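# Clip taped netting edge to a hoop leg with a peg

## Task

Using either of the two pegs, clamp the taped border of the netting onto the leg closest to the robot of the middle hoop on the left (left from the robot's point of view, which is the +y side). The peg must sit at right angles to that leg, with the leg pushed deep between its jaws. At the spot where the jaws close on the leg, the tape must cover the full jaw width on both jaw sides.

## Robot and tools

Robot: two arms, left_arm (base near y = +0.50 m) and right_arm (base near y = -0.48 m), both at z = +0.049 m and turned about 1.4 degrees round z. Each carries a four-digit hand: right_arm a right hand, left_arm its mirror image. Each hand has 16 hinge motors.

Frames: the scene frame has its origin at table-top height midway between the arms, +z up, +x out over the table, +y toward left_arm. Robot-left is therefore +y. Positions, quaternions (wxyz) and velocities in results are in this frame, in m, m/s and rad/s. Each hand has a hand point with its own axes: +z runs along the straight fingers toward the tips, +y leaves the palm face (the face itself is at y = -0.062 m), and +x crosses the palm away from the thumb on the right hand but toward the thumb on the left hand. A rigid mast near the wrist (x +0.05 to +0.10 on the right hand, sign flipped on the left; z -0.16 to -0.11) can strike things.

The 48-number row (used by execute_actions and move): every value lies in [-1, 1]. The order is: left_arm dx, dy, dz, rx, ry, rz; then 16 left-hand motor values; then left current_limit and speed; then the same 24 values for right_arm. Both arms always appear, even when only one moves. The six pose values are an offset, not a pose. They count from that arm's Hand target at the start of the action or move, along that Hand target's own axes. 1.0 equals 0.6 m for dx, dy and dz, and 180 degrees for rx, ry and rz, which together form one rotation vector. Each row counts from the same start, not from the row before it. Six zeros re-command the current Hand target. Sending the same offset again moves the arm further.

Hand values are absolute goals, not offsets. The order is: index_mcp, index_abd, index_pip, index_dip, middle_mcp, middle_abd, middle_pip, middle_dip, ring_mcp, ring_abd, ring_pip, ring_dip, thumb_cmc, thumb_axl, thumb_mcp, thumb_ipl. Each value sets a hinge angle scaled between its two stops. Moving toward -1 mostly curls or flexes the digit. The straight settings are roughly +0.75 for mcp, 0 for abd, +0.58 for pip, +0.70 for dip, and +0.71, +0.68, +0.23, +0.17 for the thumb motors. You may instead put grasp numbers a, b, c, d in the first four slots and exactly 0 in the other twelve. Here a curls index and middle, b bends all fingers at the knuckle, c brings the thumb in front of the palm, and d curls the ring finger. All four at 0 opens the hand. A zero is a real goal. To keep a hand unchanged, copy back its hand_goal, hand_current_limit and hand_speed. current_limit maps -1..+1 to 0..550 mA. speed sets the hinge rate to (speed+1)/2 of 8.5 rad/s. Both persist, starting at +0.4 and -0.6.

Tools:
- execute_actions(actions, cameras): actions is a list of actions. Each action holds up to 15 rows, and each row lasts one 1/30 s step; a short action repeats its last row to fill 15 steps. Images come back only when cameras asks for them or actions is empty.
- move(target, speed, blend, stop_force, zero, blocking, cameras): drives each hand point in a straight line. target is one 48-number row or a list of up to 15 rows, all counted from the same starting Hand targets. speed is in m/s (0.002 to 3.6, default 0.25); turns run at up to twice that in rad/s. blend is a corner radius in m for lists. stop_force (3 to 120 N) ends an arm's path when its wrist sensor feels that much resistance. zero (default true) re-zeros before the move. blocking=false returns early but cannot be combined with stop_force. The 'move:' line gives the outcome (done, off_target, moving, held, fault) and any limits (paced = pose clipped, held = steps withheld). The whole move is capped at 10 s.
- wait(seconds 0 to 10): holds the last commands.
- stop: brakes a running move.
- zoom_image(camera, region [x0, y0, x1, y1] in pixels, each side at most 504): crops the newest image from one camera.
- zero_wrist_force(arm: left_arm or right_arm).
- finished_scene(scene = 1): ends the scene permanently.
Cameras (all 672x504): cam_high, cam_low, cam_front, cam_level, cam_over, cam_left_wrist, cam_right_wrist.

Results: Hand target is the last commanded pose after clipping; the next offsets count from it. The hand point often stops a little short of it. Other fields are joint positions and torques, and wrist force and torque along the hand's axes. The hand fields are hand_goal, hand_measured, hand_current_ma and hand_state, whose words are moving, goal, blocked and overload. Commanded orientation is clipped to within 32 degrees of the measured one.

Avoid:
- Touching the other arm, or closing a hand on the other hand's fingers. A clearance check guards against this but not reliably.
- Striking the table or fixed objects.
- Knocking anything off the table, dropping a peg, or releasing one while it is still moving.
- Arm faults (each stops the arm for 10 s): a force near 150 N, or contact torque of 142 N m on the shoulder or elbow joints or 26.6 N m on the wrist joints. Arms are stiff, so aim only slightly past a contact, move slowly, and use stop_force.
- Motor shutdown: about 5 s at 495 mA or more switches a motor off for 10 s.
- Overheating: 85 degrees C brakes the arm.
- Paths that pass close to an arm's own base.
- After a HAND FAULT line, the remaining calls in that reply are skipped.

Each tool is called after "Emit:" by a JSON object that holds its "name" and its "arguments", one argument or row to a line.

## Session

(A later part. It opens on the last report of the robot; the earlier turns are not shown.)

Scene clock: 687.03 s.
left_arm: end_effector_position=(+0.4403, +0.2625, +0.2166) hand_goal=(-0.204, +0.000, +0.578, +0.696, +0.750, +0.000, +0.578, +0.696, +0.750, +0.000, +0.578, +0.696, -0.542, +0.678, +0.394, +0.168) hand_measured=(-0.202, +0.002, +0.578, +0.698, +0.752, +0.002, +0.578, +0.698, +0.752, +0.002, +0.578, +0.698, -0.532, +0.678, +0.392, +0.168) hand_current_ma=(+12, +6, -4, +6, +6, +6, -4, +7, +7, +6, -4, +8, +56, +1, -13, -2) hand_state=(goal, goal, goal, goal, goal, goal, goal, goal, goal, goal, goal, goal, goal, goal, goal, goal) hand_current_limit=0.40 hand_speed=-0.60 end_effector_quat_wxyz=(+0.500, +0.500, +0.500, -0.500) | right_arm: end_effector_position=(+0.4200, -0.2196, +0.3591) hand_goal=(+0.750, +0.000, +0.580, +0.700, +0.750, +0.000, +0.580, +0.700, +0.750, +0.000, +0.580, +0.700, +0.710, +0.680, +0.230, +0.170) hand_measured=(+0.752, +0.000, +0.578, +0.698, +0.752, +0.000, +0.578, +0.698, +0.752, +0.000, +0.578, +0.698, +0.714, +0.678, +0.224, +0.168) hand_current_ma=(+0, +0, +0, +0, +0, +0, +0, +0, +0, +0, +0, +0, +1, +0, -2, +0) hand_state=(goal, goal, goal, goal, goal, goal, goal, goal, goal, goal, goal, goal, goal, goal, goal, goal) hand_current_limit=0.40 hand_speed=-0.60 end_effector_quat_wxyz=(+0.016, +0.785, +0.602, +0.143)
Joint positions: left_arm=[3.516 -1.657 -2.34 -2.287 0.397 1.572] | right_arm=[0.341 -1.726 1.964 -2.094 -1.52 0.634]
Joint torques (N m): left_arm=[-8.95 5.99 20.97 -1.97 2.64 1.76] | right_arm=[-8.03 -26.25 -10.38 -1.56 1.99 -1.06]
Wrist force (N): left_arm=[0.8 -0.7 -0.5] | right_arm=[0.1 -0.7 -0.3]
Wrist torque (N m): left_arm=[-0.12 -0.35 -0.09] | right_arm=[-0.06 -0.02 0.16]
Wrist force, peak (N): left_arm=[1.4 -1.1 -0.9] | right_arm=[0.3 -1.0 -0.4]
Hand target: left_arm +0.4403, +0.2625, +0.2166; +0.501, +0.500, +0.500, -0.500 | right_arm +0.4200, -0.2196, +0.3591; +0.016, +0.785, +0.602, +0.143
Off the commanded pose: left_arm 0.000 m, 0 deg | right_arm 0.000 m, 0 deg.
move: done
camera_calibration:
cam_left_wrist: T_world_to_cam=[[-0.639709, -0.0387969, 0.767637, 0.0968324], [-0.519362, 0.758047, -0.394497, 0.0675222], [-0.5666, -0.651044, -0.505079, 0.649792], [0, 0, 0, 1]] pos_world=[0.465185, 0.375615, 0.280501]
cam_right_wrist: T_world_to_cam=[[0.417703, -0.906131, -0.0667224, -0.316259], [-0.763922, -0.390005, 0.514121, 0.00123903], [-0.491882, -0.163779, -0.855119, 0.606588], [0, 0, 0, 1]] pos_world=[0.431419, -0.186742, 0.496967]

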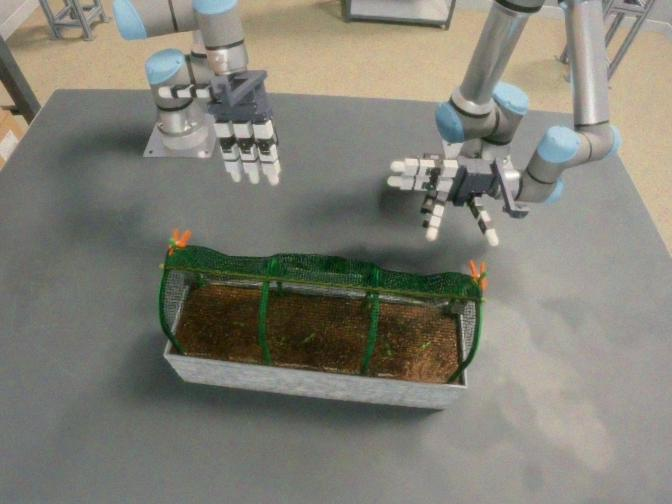

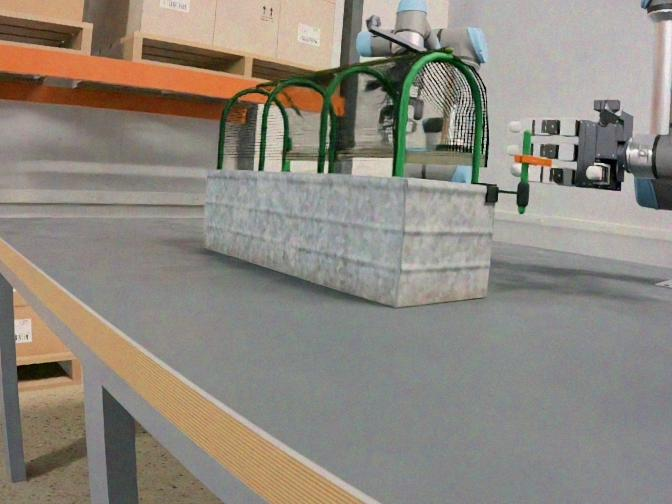

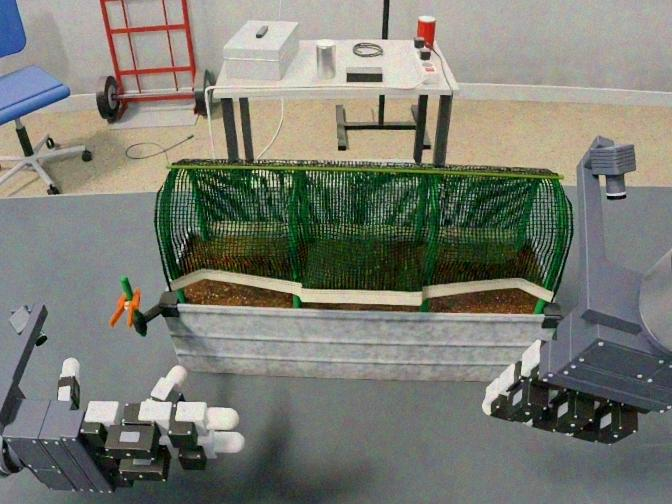

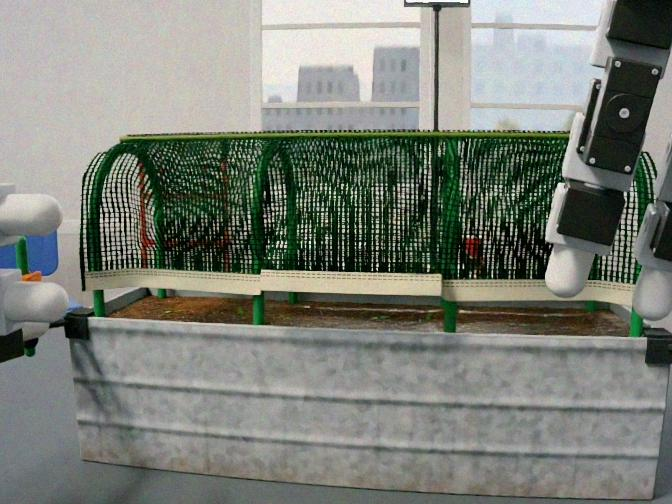

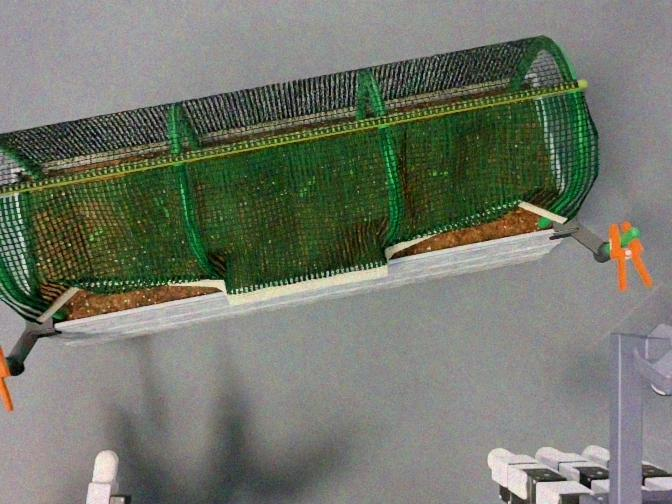

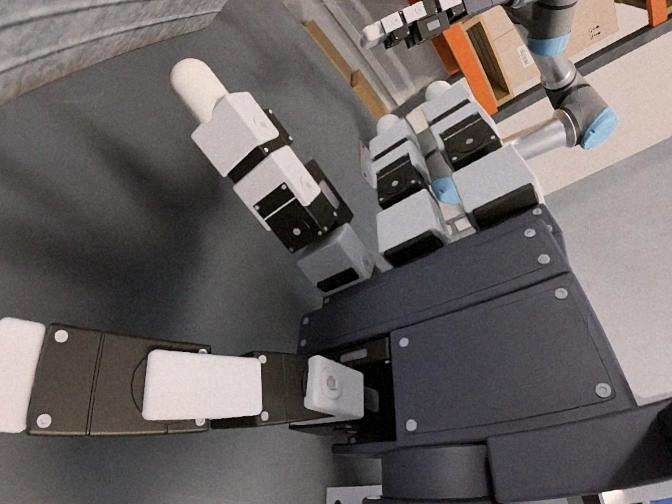

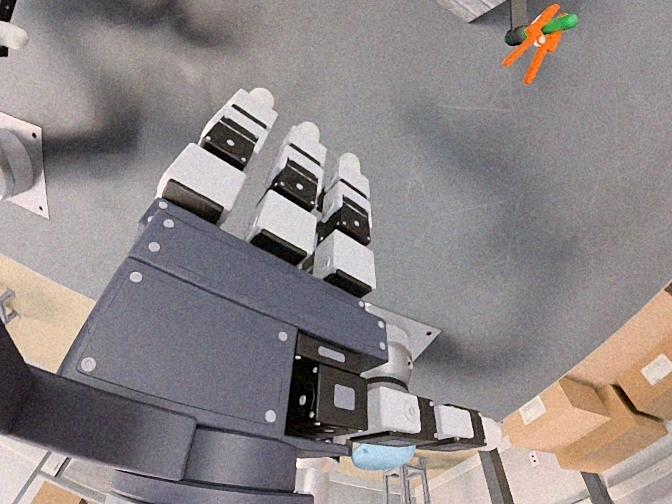

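Emit:
{"name": "move", "arguments": {
  "target": [-0.0075,0.11,0,0,0,0,-0.205,0,0.577,0.696,0.75,0,0.577,0.696,0.75,0,0.577,0.696,-0.543,0.678,0.393,0.168,0.4,-0.6,0,0,0,0,0,0,0,0,0,0,0,0,0,0,0,0,0,0,0,0,0,0,0.4,-0.6],
  "speed": 0.15,
  "cameras": ["cam_low", "cam_front", "cam_level", "cam_high", "cam_left_wrist"]
}}

Emit:
{"name": "zoom_image", "arguments": {
  "camera": "cam_low",
  "region": [480, 90, 640, 230]
}}

Emit:
{"name": "zoom_image", "arguments": {
  "camera": "cam_front",
  "region": [20, 240, 220, 420]
}}

Emit:
{"name": "zoom_image", "arguments": {
  "camera": "cam_high",
  "region": [400, 170, 540, 310]
}}

Emit:
{"name": "zoom_image", "arguments": {
  "camera": "cam_level",
  "region": [0, 200, 150, 380]
}}

Scene clock: 760.43 s.
left_arm: end_effector_position=(+0.5062, +0.2626, +0.2211) hand_goal=(-0.204, +0.000, +0.578, +0.696, +0.750, +0.000, +0.578, +0.696, +0.750, +0.000, +0.578, +0.696, -0.542, +0.678, +0.394, +0.168) hand_measured=(-0.202, +0.002, +0.578, +0.698, +0.752, +0.002, +0.578, +0.698, +0.752, +0.002, +0.578, +0.698, -0.532, +0.678, +0.392, +0.168) hand_current_ma=(+11, +6, -4, +6, +6, +6, -4, +7, +7, +7, -4, +8, +56, +1, -13, -2) hand_state=(goal, goal, goal, goal, goal, goal, goal, goal, goal, goal, goal, goal, goal, goal, goal, goal) hand_current_limit=0.40 hand_speed=-0.60 end_effector_quat_wxyz=(+0.501, +0.500, +0.500, -0.500) end_effector_velocity=(+0.001, +0.000, -0.001) end_effector_angular_velocity=(-0.002, +0.005, +0.002) | right_arm: end_effector_position=(+0.4200, -0.2196, +0.3591) hand_goal=(+0.750, +0.000, +0.580, +0.700, +0.750, +0.000, +0.580, +0.700, +0.750, +0.000, +0.580, +0.700, +0.710, +0.680, +0.230, +0.170) hand_measured=(+0.752, +0.000, +0.578, +0.698, +0.752, +0.000, +0.578, +0.698, +0.752, +0.000, +0.578, +0.698, +0.714, +0.678, +0.224, +0.168) hand_current_ma=(+0, +0, +0, +0, +0, +0, +0, +0, +0, +0, +0, +0, +1, +0, -2, +0) hand_state=(goal, goal, goal, goal, goal, goal, goal, goal, goal, goal, goal, goal, goal, goal, goal, goal) hand_current_limit=0.40 hand_speed=-0.60 end_effector_quat_wxyz=(+0.016, +0.785, +0.602, +0.143)
Joint positions: left_arm=[3.445 -1.792 -2.155 -2.338 0.326 1.573] | right_arm=[0.341 -1.726 1.964 -2.094 -1.52 0.634]
Joint velocities: left_arm=[-0.002 -0.006 0.003 -0.002 -0.004 0] | right_arm=[within noise]
Joint torques (N m): left_arm=[-8.74 12.21 21.65 -1.9 -2.58 1.58] | right_arm=[-8.27 -26.69 -10.54 -1.65 2.1 -1.05]
Wrist force (N): left_arm=[0.9 -0.7 -0.5] | right_arm=[0.2 -0.9 -0.2]
Wrist torque (N m): left_arm=[-0.13 -0.35 -0.09] | right_arm=[-0.09 -0.03 0.16]
Wrist force, peak (N): left_arm=[1.0 -1.8 -0.5] | right_arm=[0.5 -0.9 -0.2]
Hand target: left_arm +0.5063, +0.2626, +0.2211; +0.501, +0.500, +0.500, -0.500 | right_arm +0.4200, -0.2196, +0.3591; +0.016, +0.785, +0.602, +0.143
Off the commanded pose: left_arm 0.000 m, 0 deg | right_arm 0.000 m, 0 deg.
move: done
camera_calibration:
cam_left_wrist: T_world_to_cam=[[-0.639776, -0.03858, 0.767592, 0.135441], [-0.519289, 0.75798, -0.394722, 0.103447], [-0.566591, -0.651136, -0.504972, 0.689411], [0, 0, 0, 1]] pos_world=[0.530985, 0.375715, 0.285003]
Images, in order (width x height): cam_high 672x504, cam_low 672x504, cam_front 672x504, cam_level 672x504, cam_left_wrist 672x504.

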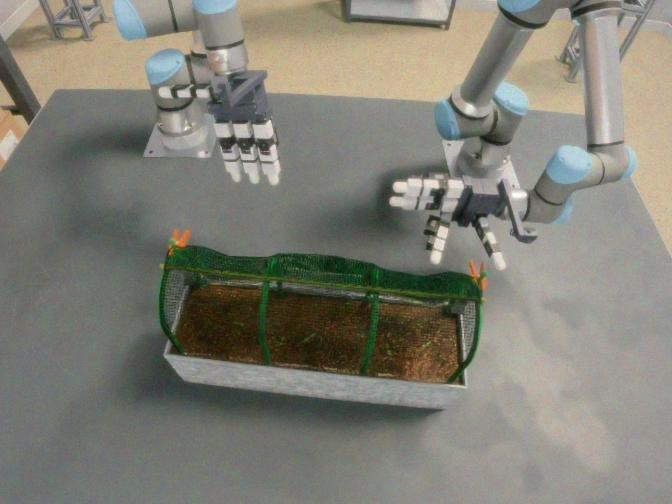

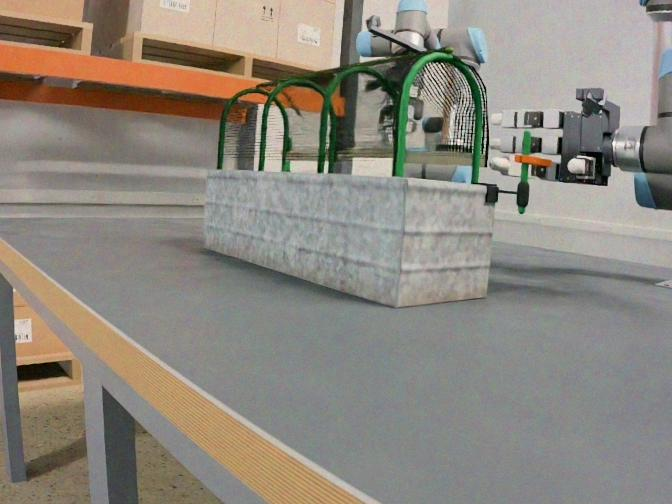

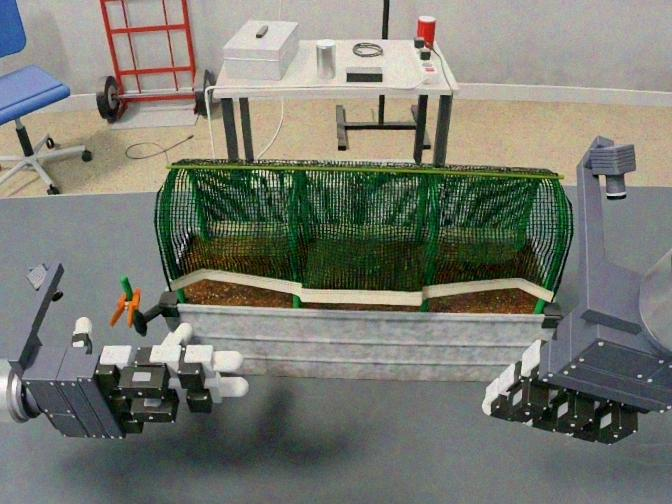

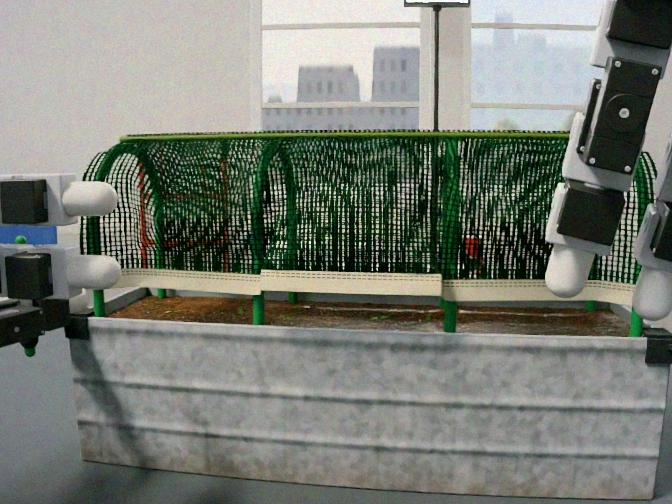

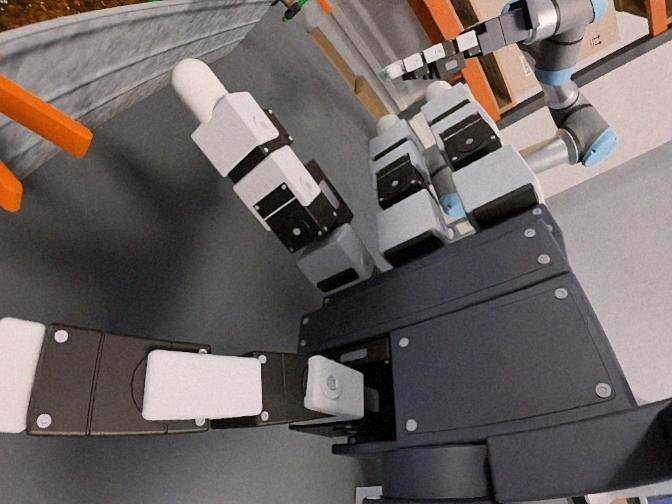

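Scaled by 3.150 from the camera's 672x504 image, which has a finer 960x720 frame.

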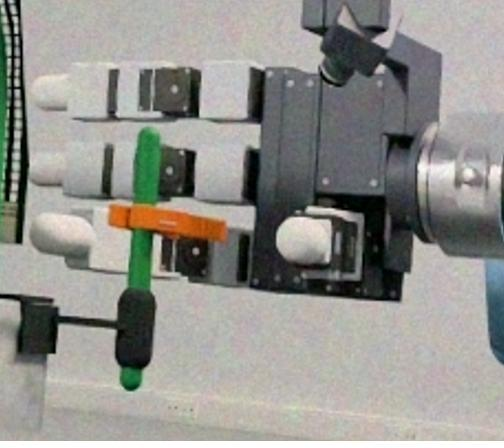

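Scaled by 2.520 from the camera's 672x504 image, which has a finer 960x720 frame.

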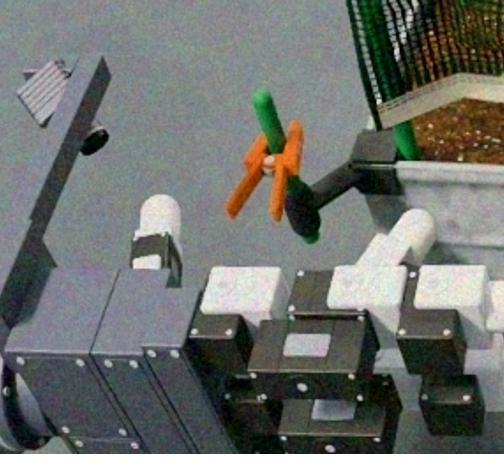

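Scaled by 3.600 from the camera's 672x504 image, which has a finer 960x720 frame.

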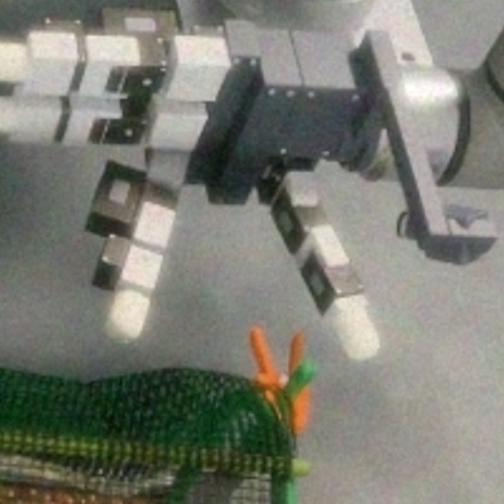

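Scaled by 2.800 from the camera's 672x504 image, which has a finer 960x720 frame.

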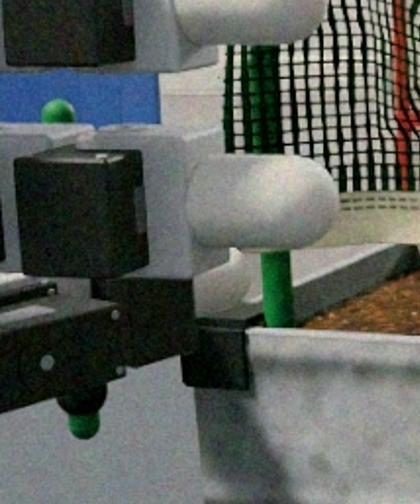

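Emit:
{"name": "move", "arguments": {
  "target": [-0.0092,0.0195,0,0,0,0,-0.205,0,0.577,0.696,0.75,0,0.577,0.696,0.75,0,0.577,0.696,-0.543,0.678,0.393,0.168,0.4,-0.6,0,0,0,0,0,0,0,0,0,0,0,0,0,0,0,0,0,0,0,0,0,0,0.4,-0.6],
  "speed": 0.1,
  "cameras": ["cam_low", "cam_front", "cam_high", "cam_left_wrist"]
}}

Emit:
{"name": "zoom_image", "arguments": {
  "camera": "cam_low",
  "region": [480, 100, 620, 220]
}}

Emit:
{"name": "zoom_image", "arguments": {
  "camera": "cam_front",
  "region": [60, 260, 220, 380]
}}

Emit:
{"name": "zoom_image", "arguments": {
  "camera": "cam_high",
  "region": [420, 210, 520, 300]
}}

Emit:
{"name": "zoom_image", "arguments": {
  "camera": "cam_left_wrist",
  "region": [0, 0, 240, 240]
}}

Scene clock: 810.53 s.
left_arm: end_effector_position=(+0.5178, +0.2626, +0.2266) hand_goal=(-0.204, +0.000, +0.578, +0.696, +0.750, +0.000, +0.578, +0.696, +0.750, +0.000, +0.578, +0.696, -0.542, +0.678, +0.394, +0.168) hand_measured=(-0.202, +0.002, +0.578, +0.698, +0.752, +0.002, +0.578, +0.698, +0.752, +0.002, +0.578, +0.698, -0.532, +0.678, +0.392, +0.168) hand_current_ma=(+11, +6, -4, +6, +6, +6, -4, +7, +7, +7, -4, +8, +56, +1, -13, -2) hand_state=(goal, goal, goal, goal, goal, goal, goal, goal, goal, goal, goal, goal, goal, goal, goal, goal) hand_current_limit=0.40 hand_speed=-0.60 end_effector_quat_wxyz=(+0.501, +0.500, +0.500, -0.500) | right_arm: end_effector_position=(+0.4200, -0.2196, +0.3591) hand_goal=(+0.750, +0.000, +0.580, +0.700, +0.750, +0.000, +0.580, +0.700, +0.750, +0.000, +0.580, +0.700, +0.710, +0.680, +0.230, +0.170) hand_measured=(+0.752, +0.000, +0.578, +0.698, +0.752, +0.000, +0.578, +0.698, +0.752, +0.000, +0.578, +0.698, +0.714, +0.678, +0.224, +0.168) hand_current_ma=(+0, +0, +0, +0, +0, +0, +0, +0, +0, +0, +0, +0, +1, +0, -2, +0) hand_state=(goal, goal, goal, goal, goal, goal, goal, goal, goal, goal, goal, goal, goal, goal, goal, goal) hand_current_limit=0.40 hand_speed=-0.60 end_effector_quat_wxyz=(+0.016, +0.785, +0.602, +0.143)
Joint positions: left_arm=[3.435 -1.806 -2.117 -2.362 0.316 1.573] | right_arm=[0.341 -1.726 1.964 -2.094 -1.52 0.634]
Joint torques (N m): left_arm=[-8.61 14.28 22.85 -1.87 -2.55 1.52] | right_arm=[-7.09 -26.46 -10.76 -1.5 1.84 -1.08]
Wrist force (N): left_arm=[0.9 -0.7 -0.8] | right_arm=[0.3 -0.5 -0.3]
Wrist torque (N m): left_arm=[-0.08 -0.36 -0.09] | right_arm=[-0.03 -0.04 0.17]
Wrist force, peak (N): left_arm=[1.2 -1.1 -0.7] | right_arm=[0.3 -0.9 -0.2]
Hand target: left_arm +0.5180, +0.2626, +0.2266; +0.501, +0.500, +0.500, -0.500 | right_arm +0.4200, -0.2196, +0.3591; +0.016, +0.785, +0.602, +0.143
Off the commanded pose: left_arm 0.000 m, 0 deg | right_arm 0.000 m, 0 deg.
move: done
camera_calibration:
cam_left_wrist: T_world_to_cam=[[-0.639741, -0.0385382, 0.767624, 0.138737], [-0.519259, 0.758014, -0.394697, 0.111617], [-0.566659, -0.651099, -0.504944, 0.698782], [0, 0, 0, 1]] pos_world=[0.542684, 0.375716, 0.290403]
Images, in order (width x height): cam_high 672x504, cam_low 672x504, cam_front 672x504, cam_left_wrist 672x504.

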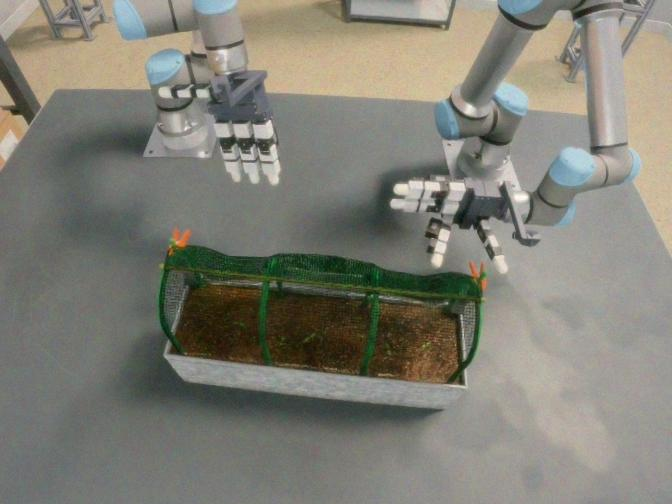

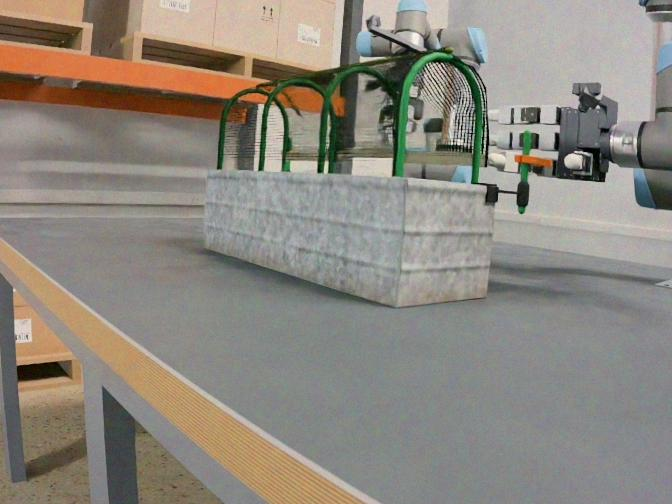

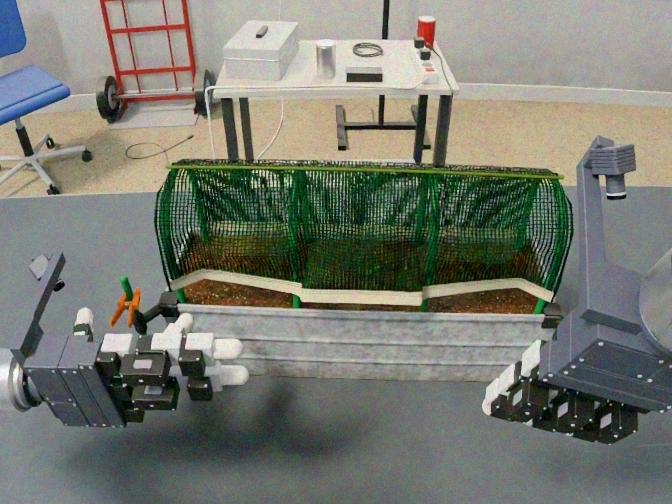

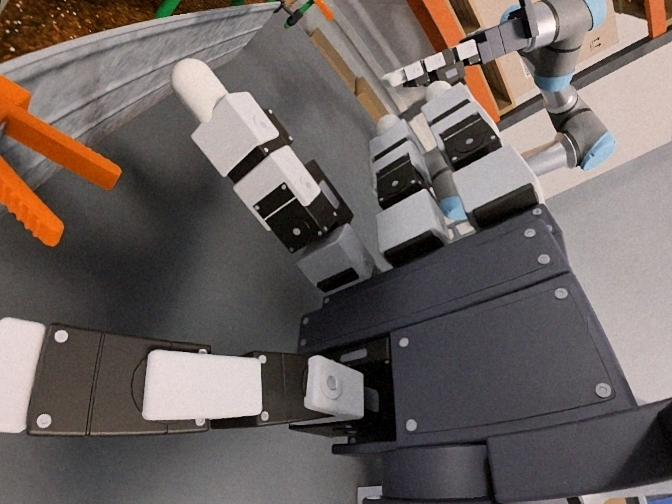

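Scaled by 3.600 from the camera's 672x504 image, which has a finer 960x720 frame.

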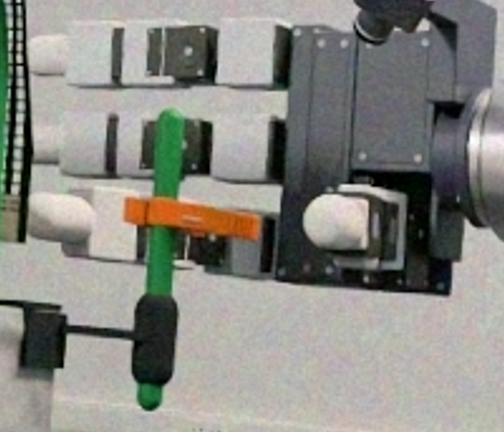

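Scaled by 3.150 from the camera's 672x504 image, which has a finer 960x720 frame.

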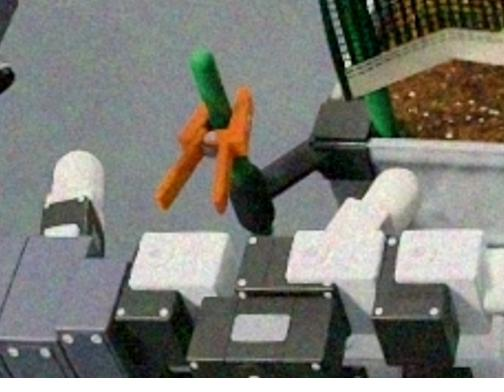

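Scaled by 5.040 from the camera's 672x504 image, which has a finer 960x720 frame.

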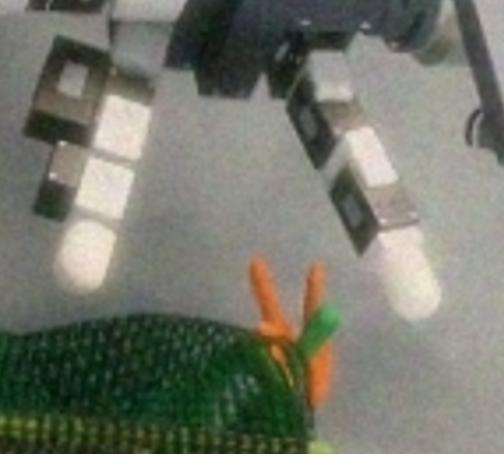

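Scaled by 2.100 from the camera's 672x504 image, which has a finer 960x720 frame.

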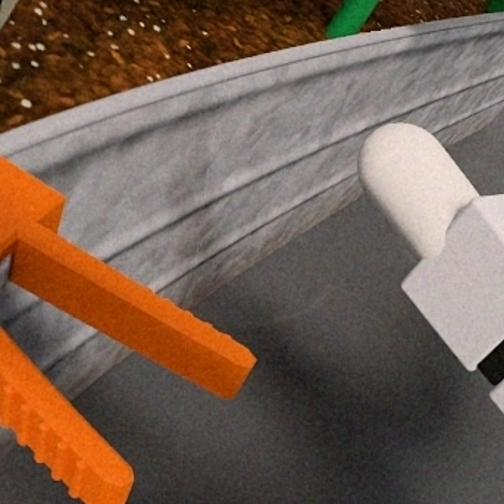

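Emit:
{"name": "move", "arguments": {
  "target": [0,0,0,0,0,0,-0.55,0,0.577,0.696,0.75,0,0.577,0.696,0.75,0,0.577,0.696,-0.543,0.678,0.225,0.168,0.3,-0.9,0,0,0,0,0,0,0,0,0,0,0,0,0,0,0,0,0,0,0,0,0,0,0.4,-0.6],
  "speed": 0.1,
  "cameras": ["cam_low", "cam_front", "cam_high", "cam_left_wrist"]
}}

Emit:
{"name": "zoom_image", "arguments": {
  "camera": "cam_low",
  "region": [480, 100, 620, 220]
}}

Emit:
{"name": "zoom_image", "arguments": {
  "camera": "cam_front",
  "region": [60, 260, 220, 380]
}}

Emit:
{"name": "zoom_image", "arguments": {
  "camera": "cam_high",
  "region": [420, 210, 520, 300]
}}

Emit:
{"name": "zoom_image", "arguments": {
  "camera": "cam_left_wrist",
  "region": [0, 0, 240, 240]
}}

Scene clock: 863.17 s.
left_arm: end_effector_position=(+0.5180, +0.2626, +0.2266) hand_goal=(-0.550, +0.000, +0.578, +0.696, +0.750, +0.000, +0.578, +0.696, +0.750, +0.000, +0.578, +0.696, -0.542, +0.678, +0.226, +0.168) hand_measured=(-0.548, +0.002, +0.578, +0.698, +0.752, +0.002, +0.578, +0.698, +0.752, +0.002, +0.578, +0.698, -0.532, +0.678, +0.228, +0.168) hand_current_ma=(+12, +6, -4, +6, +6, +6, -4, +7, +7, +7, -4, +8, +56, +1, +12, -2) hand_state=(goal, goal, goal, goal, goal, goal, goal, goal, goal, goal, goal, goal, goal, goal, goal, goal) hand_current_limit=0.30 hand_speed=-0.90 end_effector_quat_wxyz=(+0.501, +0.500, +0.500, -0.500) | right_arm: end_effector_position=(+0.4200, -0.2196, +0.3591) hand_goal=(+0.750, +0.000, +0.580, +0.700, +0.750, +0.000, +0.580, +0.700, +0.750, +0.000, +0.580, +0.700, +0.710, +0.680, +0.230, +0.170) hand_measured=(+0.752, +0.000, +0.578, +0.698, +0.752, +0.000, +0.578, +0.698, +0.752, +0.000, +0.578, +0.698, +0.714, +0.678, +0.224, +0.168) hand_current_ma=(+0, +0, +0, +0, +0, +0, +0, +0, +0, +0, +0, +0, +1, +0, -2, +0) hand_state=(goal, goal, goal, goal, goal, goal, goal, goal, goal, goal, goal, goal, goal, goal, goal, goal) hand_current_limit=0.40 hand_speed=-0.60 end_effector_quat_wxyz=(+0.016, +0.785, +0.602, +0.143)
Joint positions: left_arm=[3.435 -1.806 -2.116 -2.363 0.316 1.573] | right_arm=[0.341 -1.726 1.964 -2.094 -1.52 0.634]
Joint torques (N m): left_arm=[-8.96 14.01 21.17 -1.89 -2.35 1.63] | right_arm=[-7.24 -25.89 -10.52 -1.5 1.77 -0.89]
Wrist force (N): left_arm=[1.0 -1.0 -0.5] | right_arm=[0.3 -0.7 -0.1]
Wrist torque (N m): left_arm=[-0.16 -0.38 -0.08] | right_arm=[-0.07 -0.04 0.17]
Wrist force, peak (N): left_arm=[1.1 -1.0 -1.0] | right_arm=[0.2 -0.9 -0.2]
Hand target: left_arm +0.5180, +0.2626, +0.2266; +0.501, +0.500, +0.500, -0.500 | right_arm +0.4200, -0.2196, +0.3591; +0.016, +0.785, +0.602, +0.143
Off the commanded pose: left_arm 0.000 m, 0 deg | right_arm 0.000 m, 0 deg.
move: done
camera_calibration:
cam_left_wrist: T_world_to_cam=[[-0.639739, -0.0385412, 0.767626, 0.138787], [-0.519261, 0.758014, -0.394693, 0.111761], [-0.566659, -0.651099, -0.504944, 0.698946], [0, 0, 0, 1]] pos_world=[0.542884, 0.375716, 0.290503]
Images, in order (width x height): cam_high 672x504, cam_low 672x504, cam_front 672x504, cam_left_wrist 672x504.

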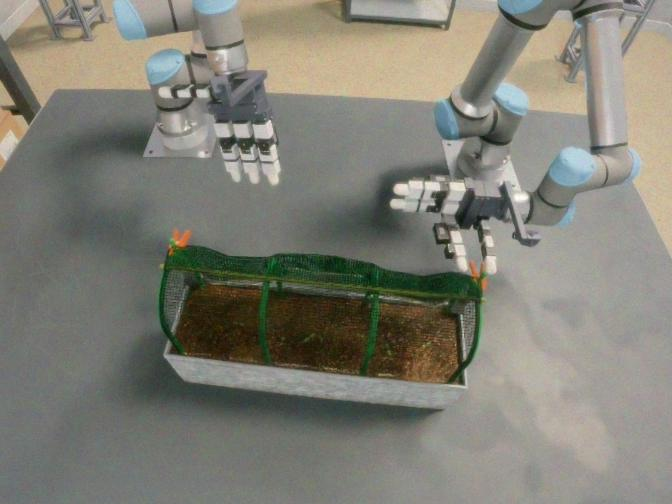

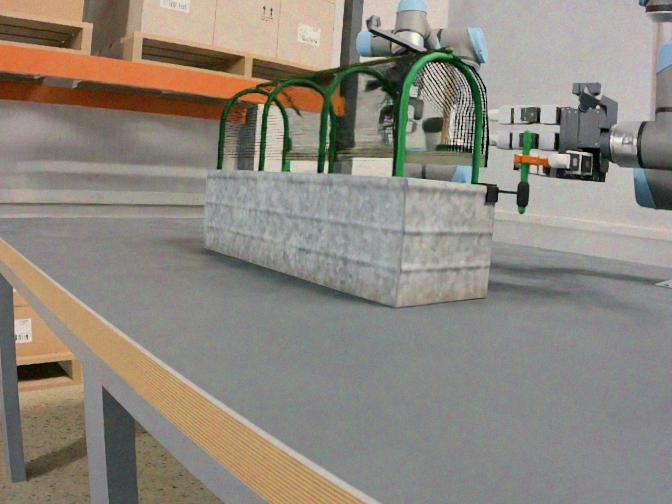

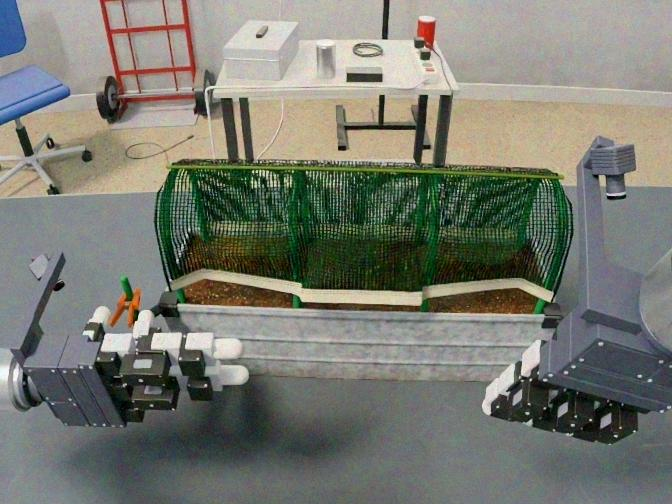

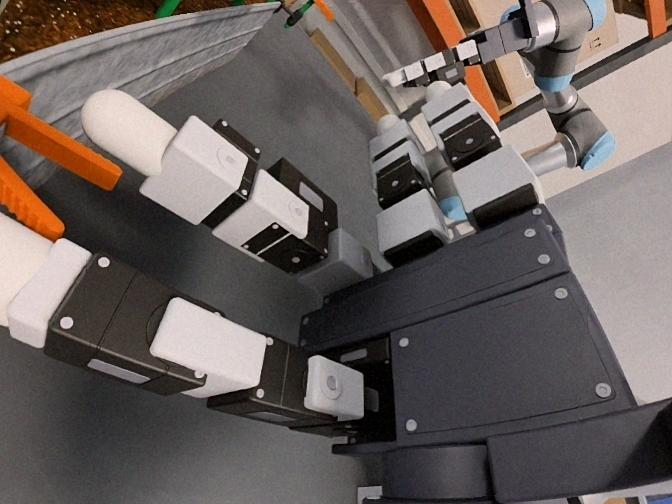

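Scaled by 3.600 from the camera's 672x504 image, which has a finer 960x720 frame.

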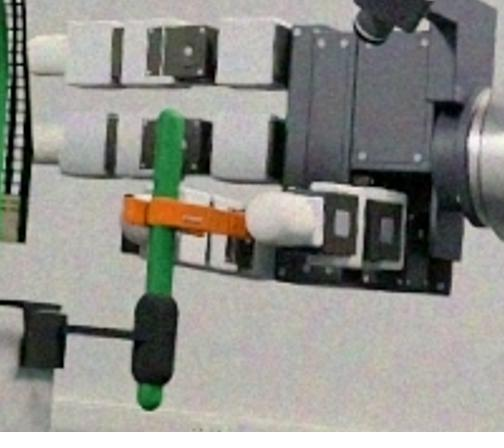

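Scaled by 3.150 from the camera's 672x504 image, which has a finer 960x720 frame.

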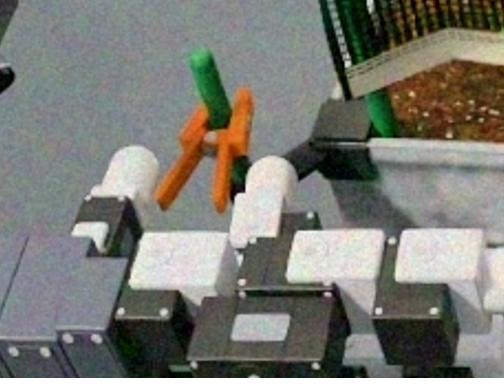

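Scaled by 5.040 from the camera's 672x504 image, which has a finer 960x720 frame.

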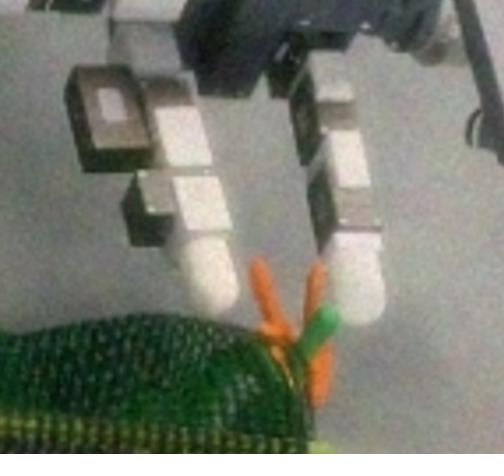

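Scaled by 2.100 from the camera's 672x504 image, which has a finer 960x720 frame.

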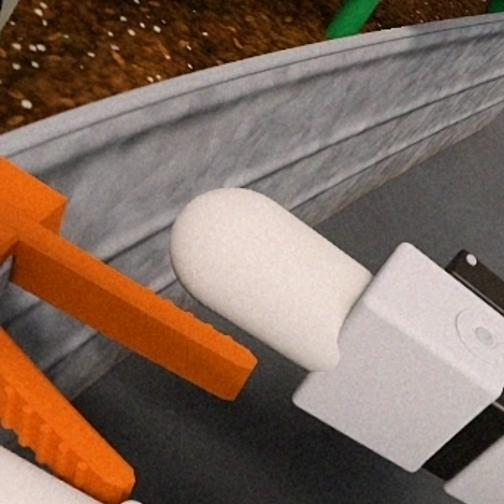

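Emit:
{"name": "move", "arguments": {
  "target": [0,0,0,0,0,0,-0.68,0,0.577,0.696,0.75,0,0.577,0.696,0.75,0,0.577,0.696,-0.543,0.678,0.14,0.168,0.5,-0.92,0,0,0,0,0,0,0,0,0,0,0,0,0,0,0,0,0,0,0,0,0,0,0.4,-0.6],
  "speed": 0.1,
  "cameras": ["cam_low", "cam_front", "cam_high", "cam_left_wrist"]
}}

Emit:
{"name": "zoom_image", "arguments": {
  "camera": "cam_low",
  "region": [480, 100, 620, 220]
}}

Emit:
{"name": "zoom_image", "arguments": {
  "camera": "cam_front",
  "region": [60, 260, 220, 380]
}}

Emit:
{"name": "zoom_image", "arguments": {
  "camera": "cam_high",
  "region": [420, 210, 520, 300]
}}

Emit:
{"name": "zoom_image", "arguments": {
  "camera": "cam_left_wrist",
  "region": [0, 0, 240, 240]
}}

Scene clock: 880.10 s.
left_arm: end_effector_position=(+0.5180, +0.2626, +0.2266) hand_goal=(-0.680, +0.000, +0.578, +0.696, +0.750, +0.000, +0.578, +0.696, +0.750, +0.000, +0.578, +0.696, -0.542, +0.678, +0.140, +0.168) hand_measured=(-0.622, +0.002, +0.596, +0.702, +0.752, +0.002, +0.578, +0.698, +0.752, +0.002, +0.578, +0.698, -0.532, +0.678, +0.184, +0.176) hand_current_ma=(+308, +7, +88, +30, +6, +6, -4, +7, +7, +7, -4, +8, +56, +1, +288, +50) hand_state=(blocked, goal, goal, goal, goal, goal, goal, goal, goal, goal, goal, goal, goal, goal, blocked, goal) hand_current_limit=0.50 hand_speed=-0.92 end_effector_quat_wxyz=(+0.501, +0.500, +0.500, -0.500) | right_arm: end_effector_position=(+0.4200, -0.2196, +0.3591) hand_goal=(+0.750, +0.000, +0.580, +0.700, +0.750, +0.000, +0.580, +0.700, +0.750, +0.000, +0.580, +0.700, +0.710, +0.680, +0.230, +0.170) hand_measured=(+0.752, +0.000, +0.578, +0.698, +0.752, +0.000, +0.578, +0.698, +0.752, +0.000, +0.578, +0.698, +0.714, +0.678, +0.224, +0.168) hand_current_ma=(+0, +0, +0, +0, +0, +0, +0, +0, +0, +0, +0, +0, +1, +0, -2, +0) hand_state=(goal, goal, goal, goal, goal, goal, goal, goal, goal, goal, goal, goal, goal, goal, goal, goal) hand_current_limit=0.40 hand_speed=-0.60 end_effector_quat_wxyz=(+0.016, +0.785, +0.602, +0.143)
Joint positions: left_arm=[3.435 -1.806 -2.116 -2.363 0.316 1.573] | right_arm=[0.341 -1.726 1.964 -2.094 -1.52 0.634]
Joint torques (N m): left_arm=[-8.9 14.25 21.2 -1.64 -1.76 1.54] | right_arm=[-6.31 -25.7 -10.48 -1.55 1.77 -0.8]
Wrist force (N): left_arm=[1.0 -2.4 -1.2] | right_arm=[0.0 -0.8 -0.2]
Wrist torque (N m): left_arm=[-0.25 -0.39 -0.11] | right_arm=[-0.08 -0.01 0.15]
Wrist force, peak (N): left_arm=[1.0 -2.7 -1.5] | right_arm=[0.0 -0.9 -0.1]
Hand target: left_arm +0.5180, +0.2626, +0.2266; +0.501, +0.500, +0.500, -0.500 | right_arm +0.4200, -0.2196, +0.3591; +0.016, +0.785, +0.602, +0.143
Off the commanded pose: left_arm 0.000 m, 0 deg | right_arm 0.000 m, 0 deg.
move: done
camera_calibration:
cam_left_wrist: T_world_to_cam=[[-0.639695, -0.0384911, 0.767665, 0.138733], [-0.519284, 0.757988, -0.394713, 0.111789], [-0.566687, -0.651132, -0.504869, 0.698952], [0, 0, 0, 1]] pos_world=[0.542885, 0.375716, 0.290503]
Images, in order (width x height): cam_high 672x504, cam_low 672x504, cam_front 672x504, cam_left_wrist 672x504.

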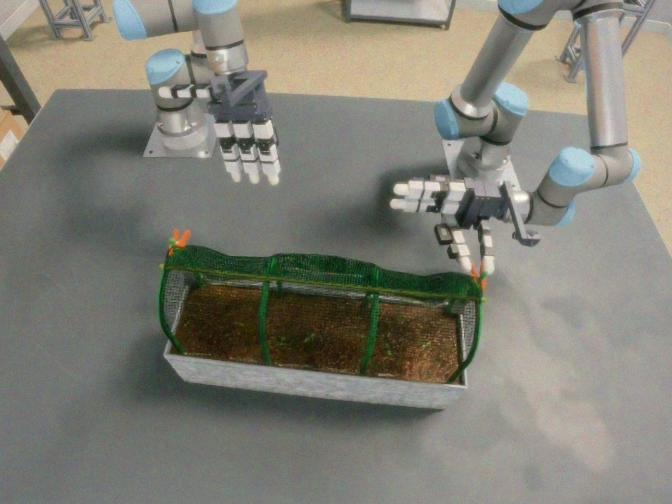

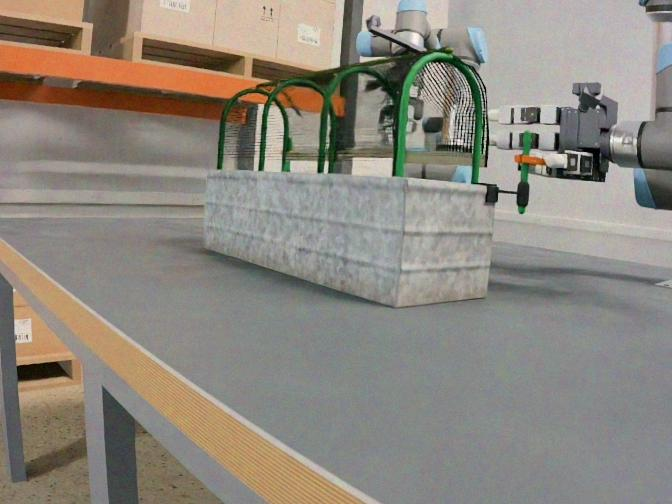

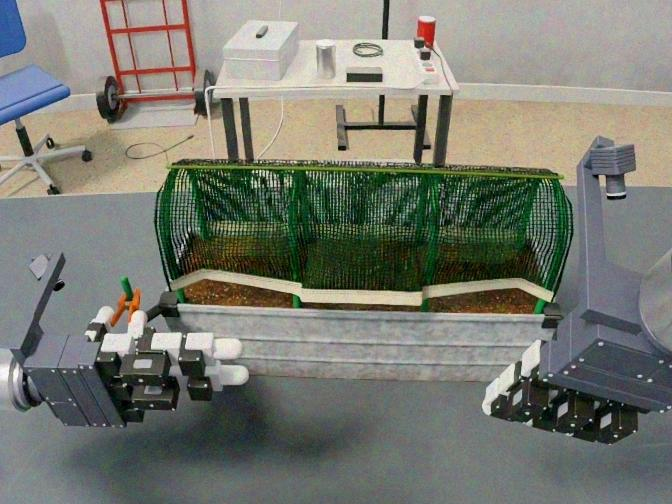

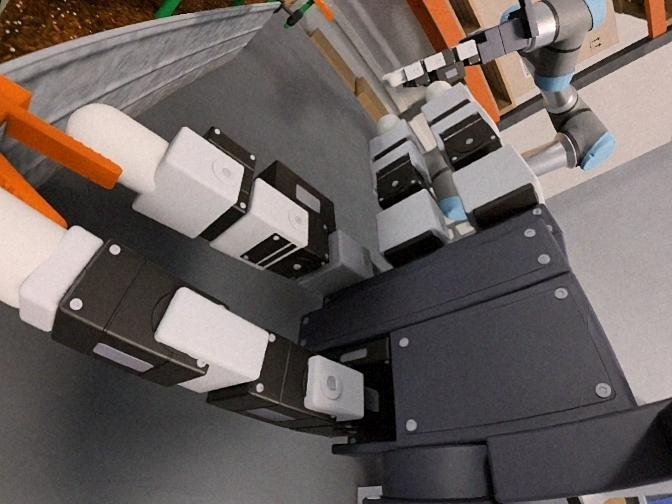

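Scaled by 3.600 from the camera's 672x504 image, which has a finer 960x720 frame.

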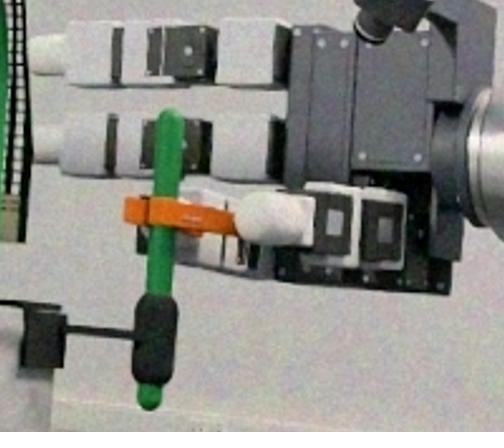

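Scaled by 3.150 from the camera's 672x504 image, which has a finer 960x720 frame.

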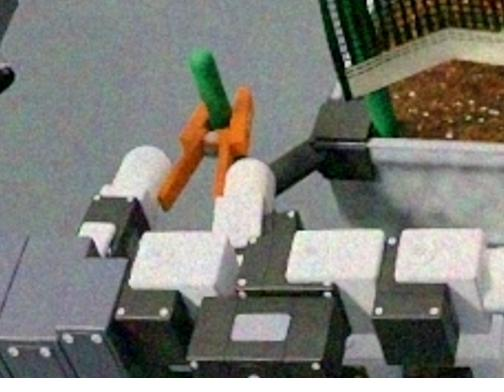

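Scaled by 5.040 from the camera's 672x504 image, which has a finer 960x720 frame.

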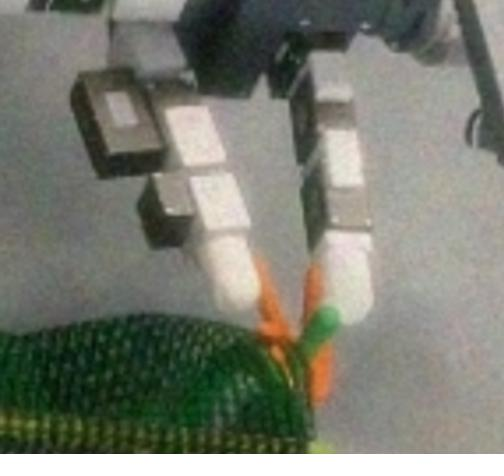

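Scaled by 2.100 from the camera's 672x504 image, which has a finer 960x720 frame.

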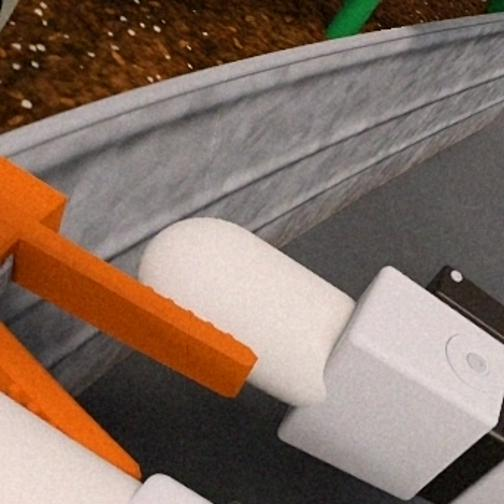

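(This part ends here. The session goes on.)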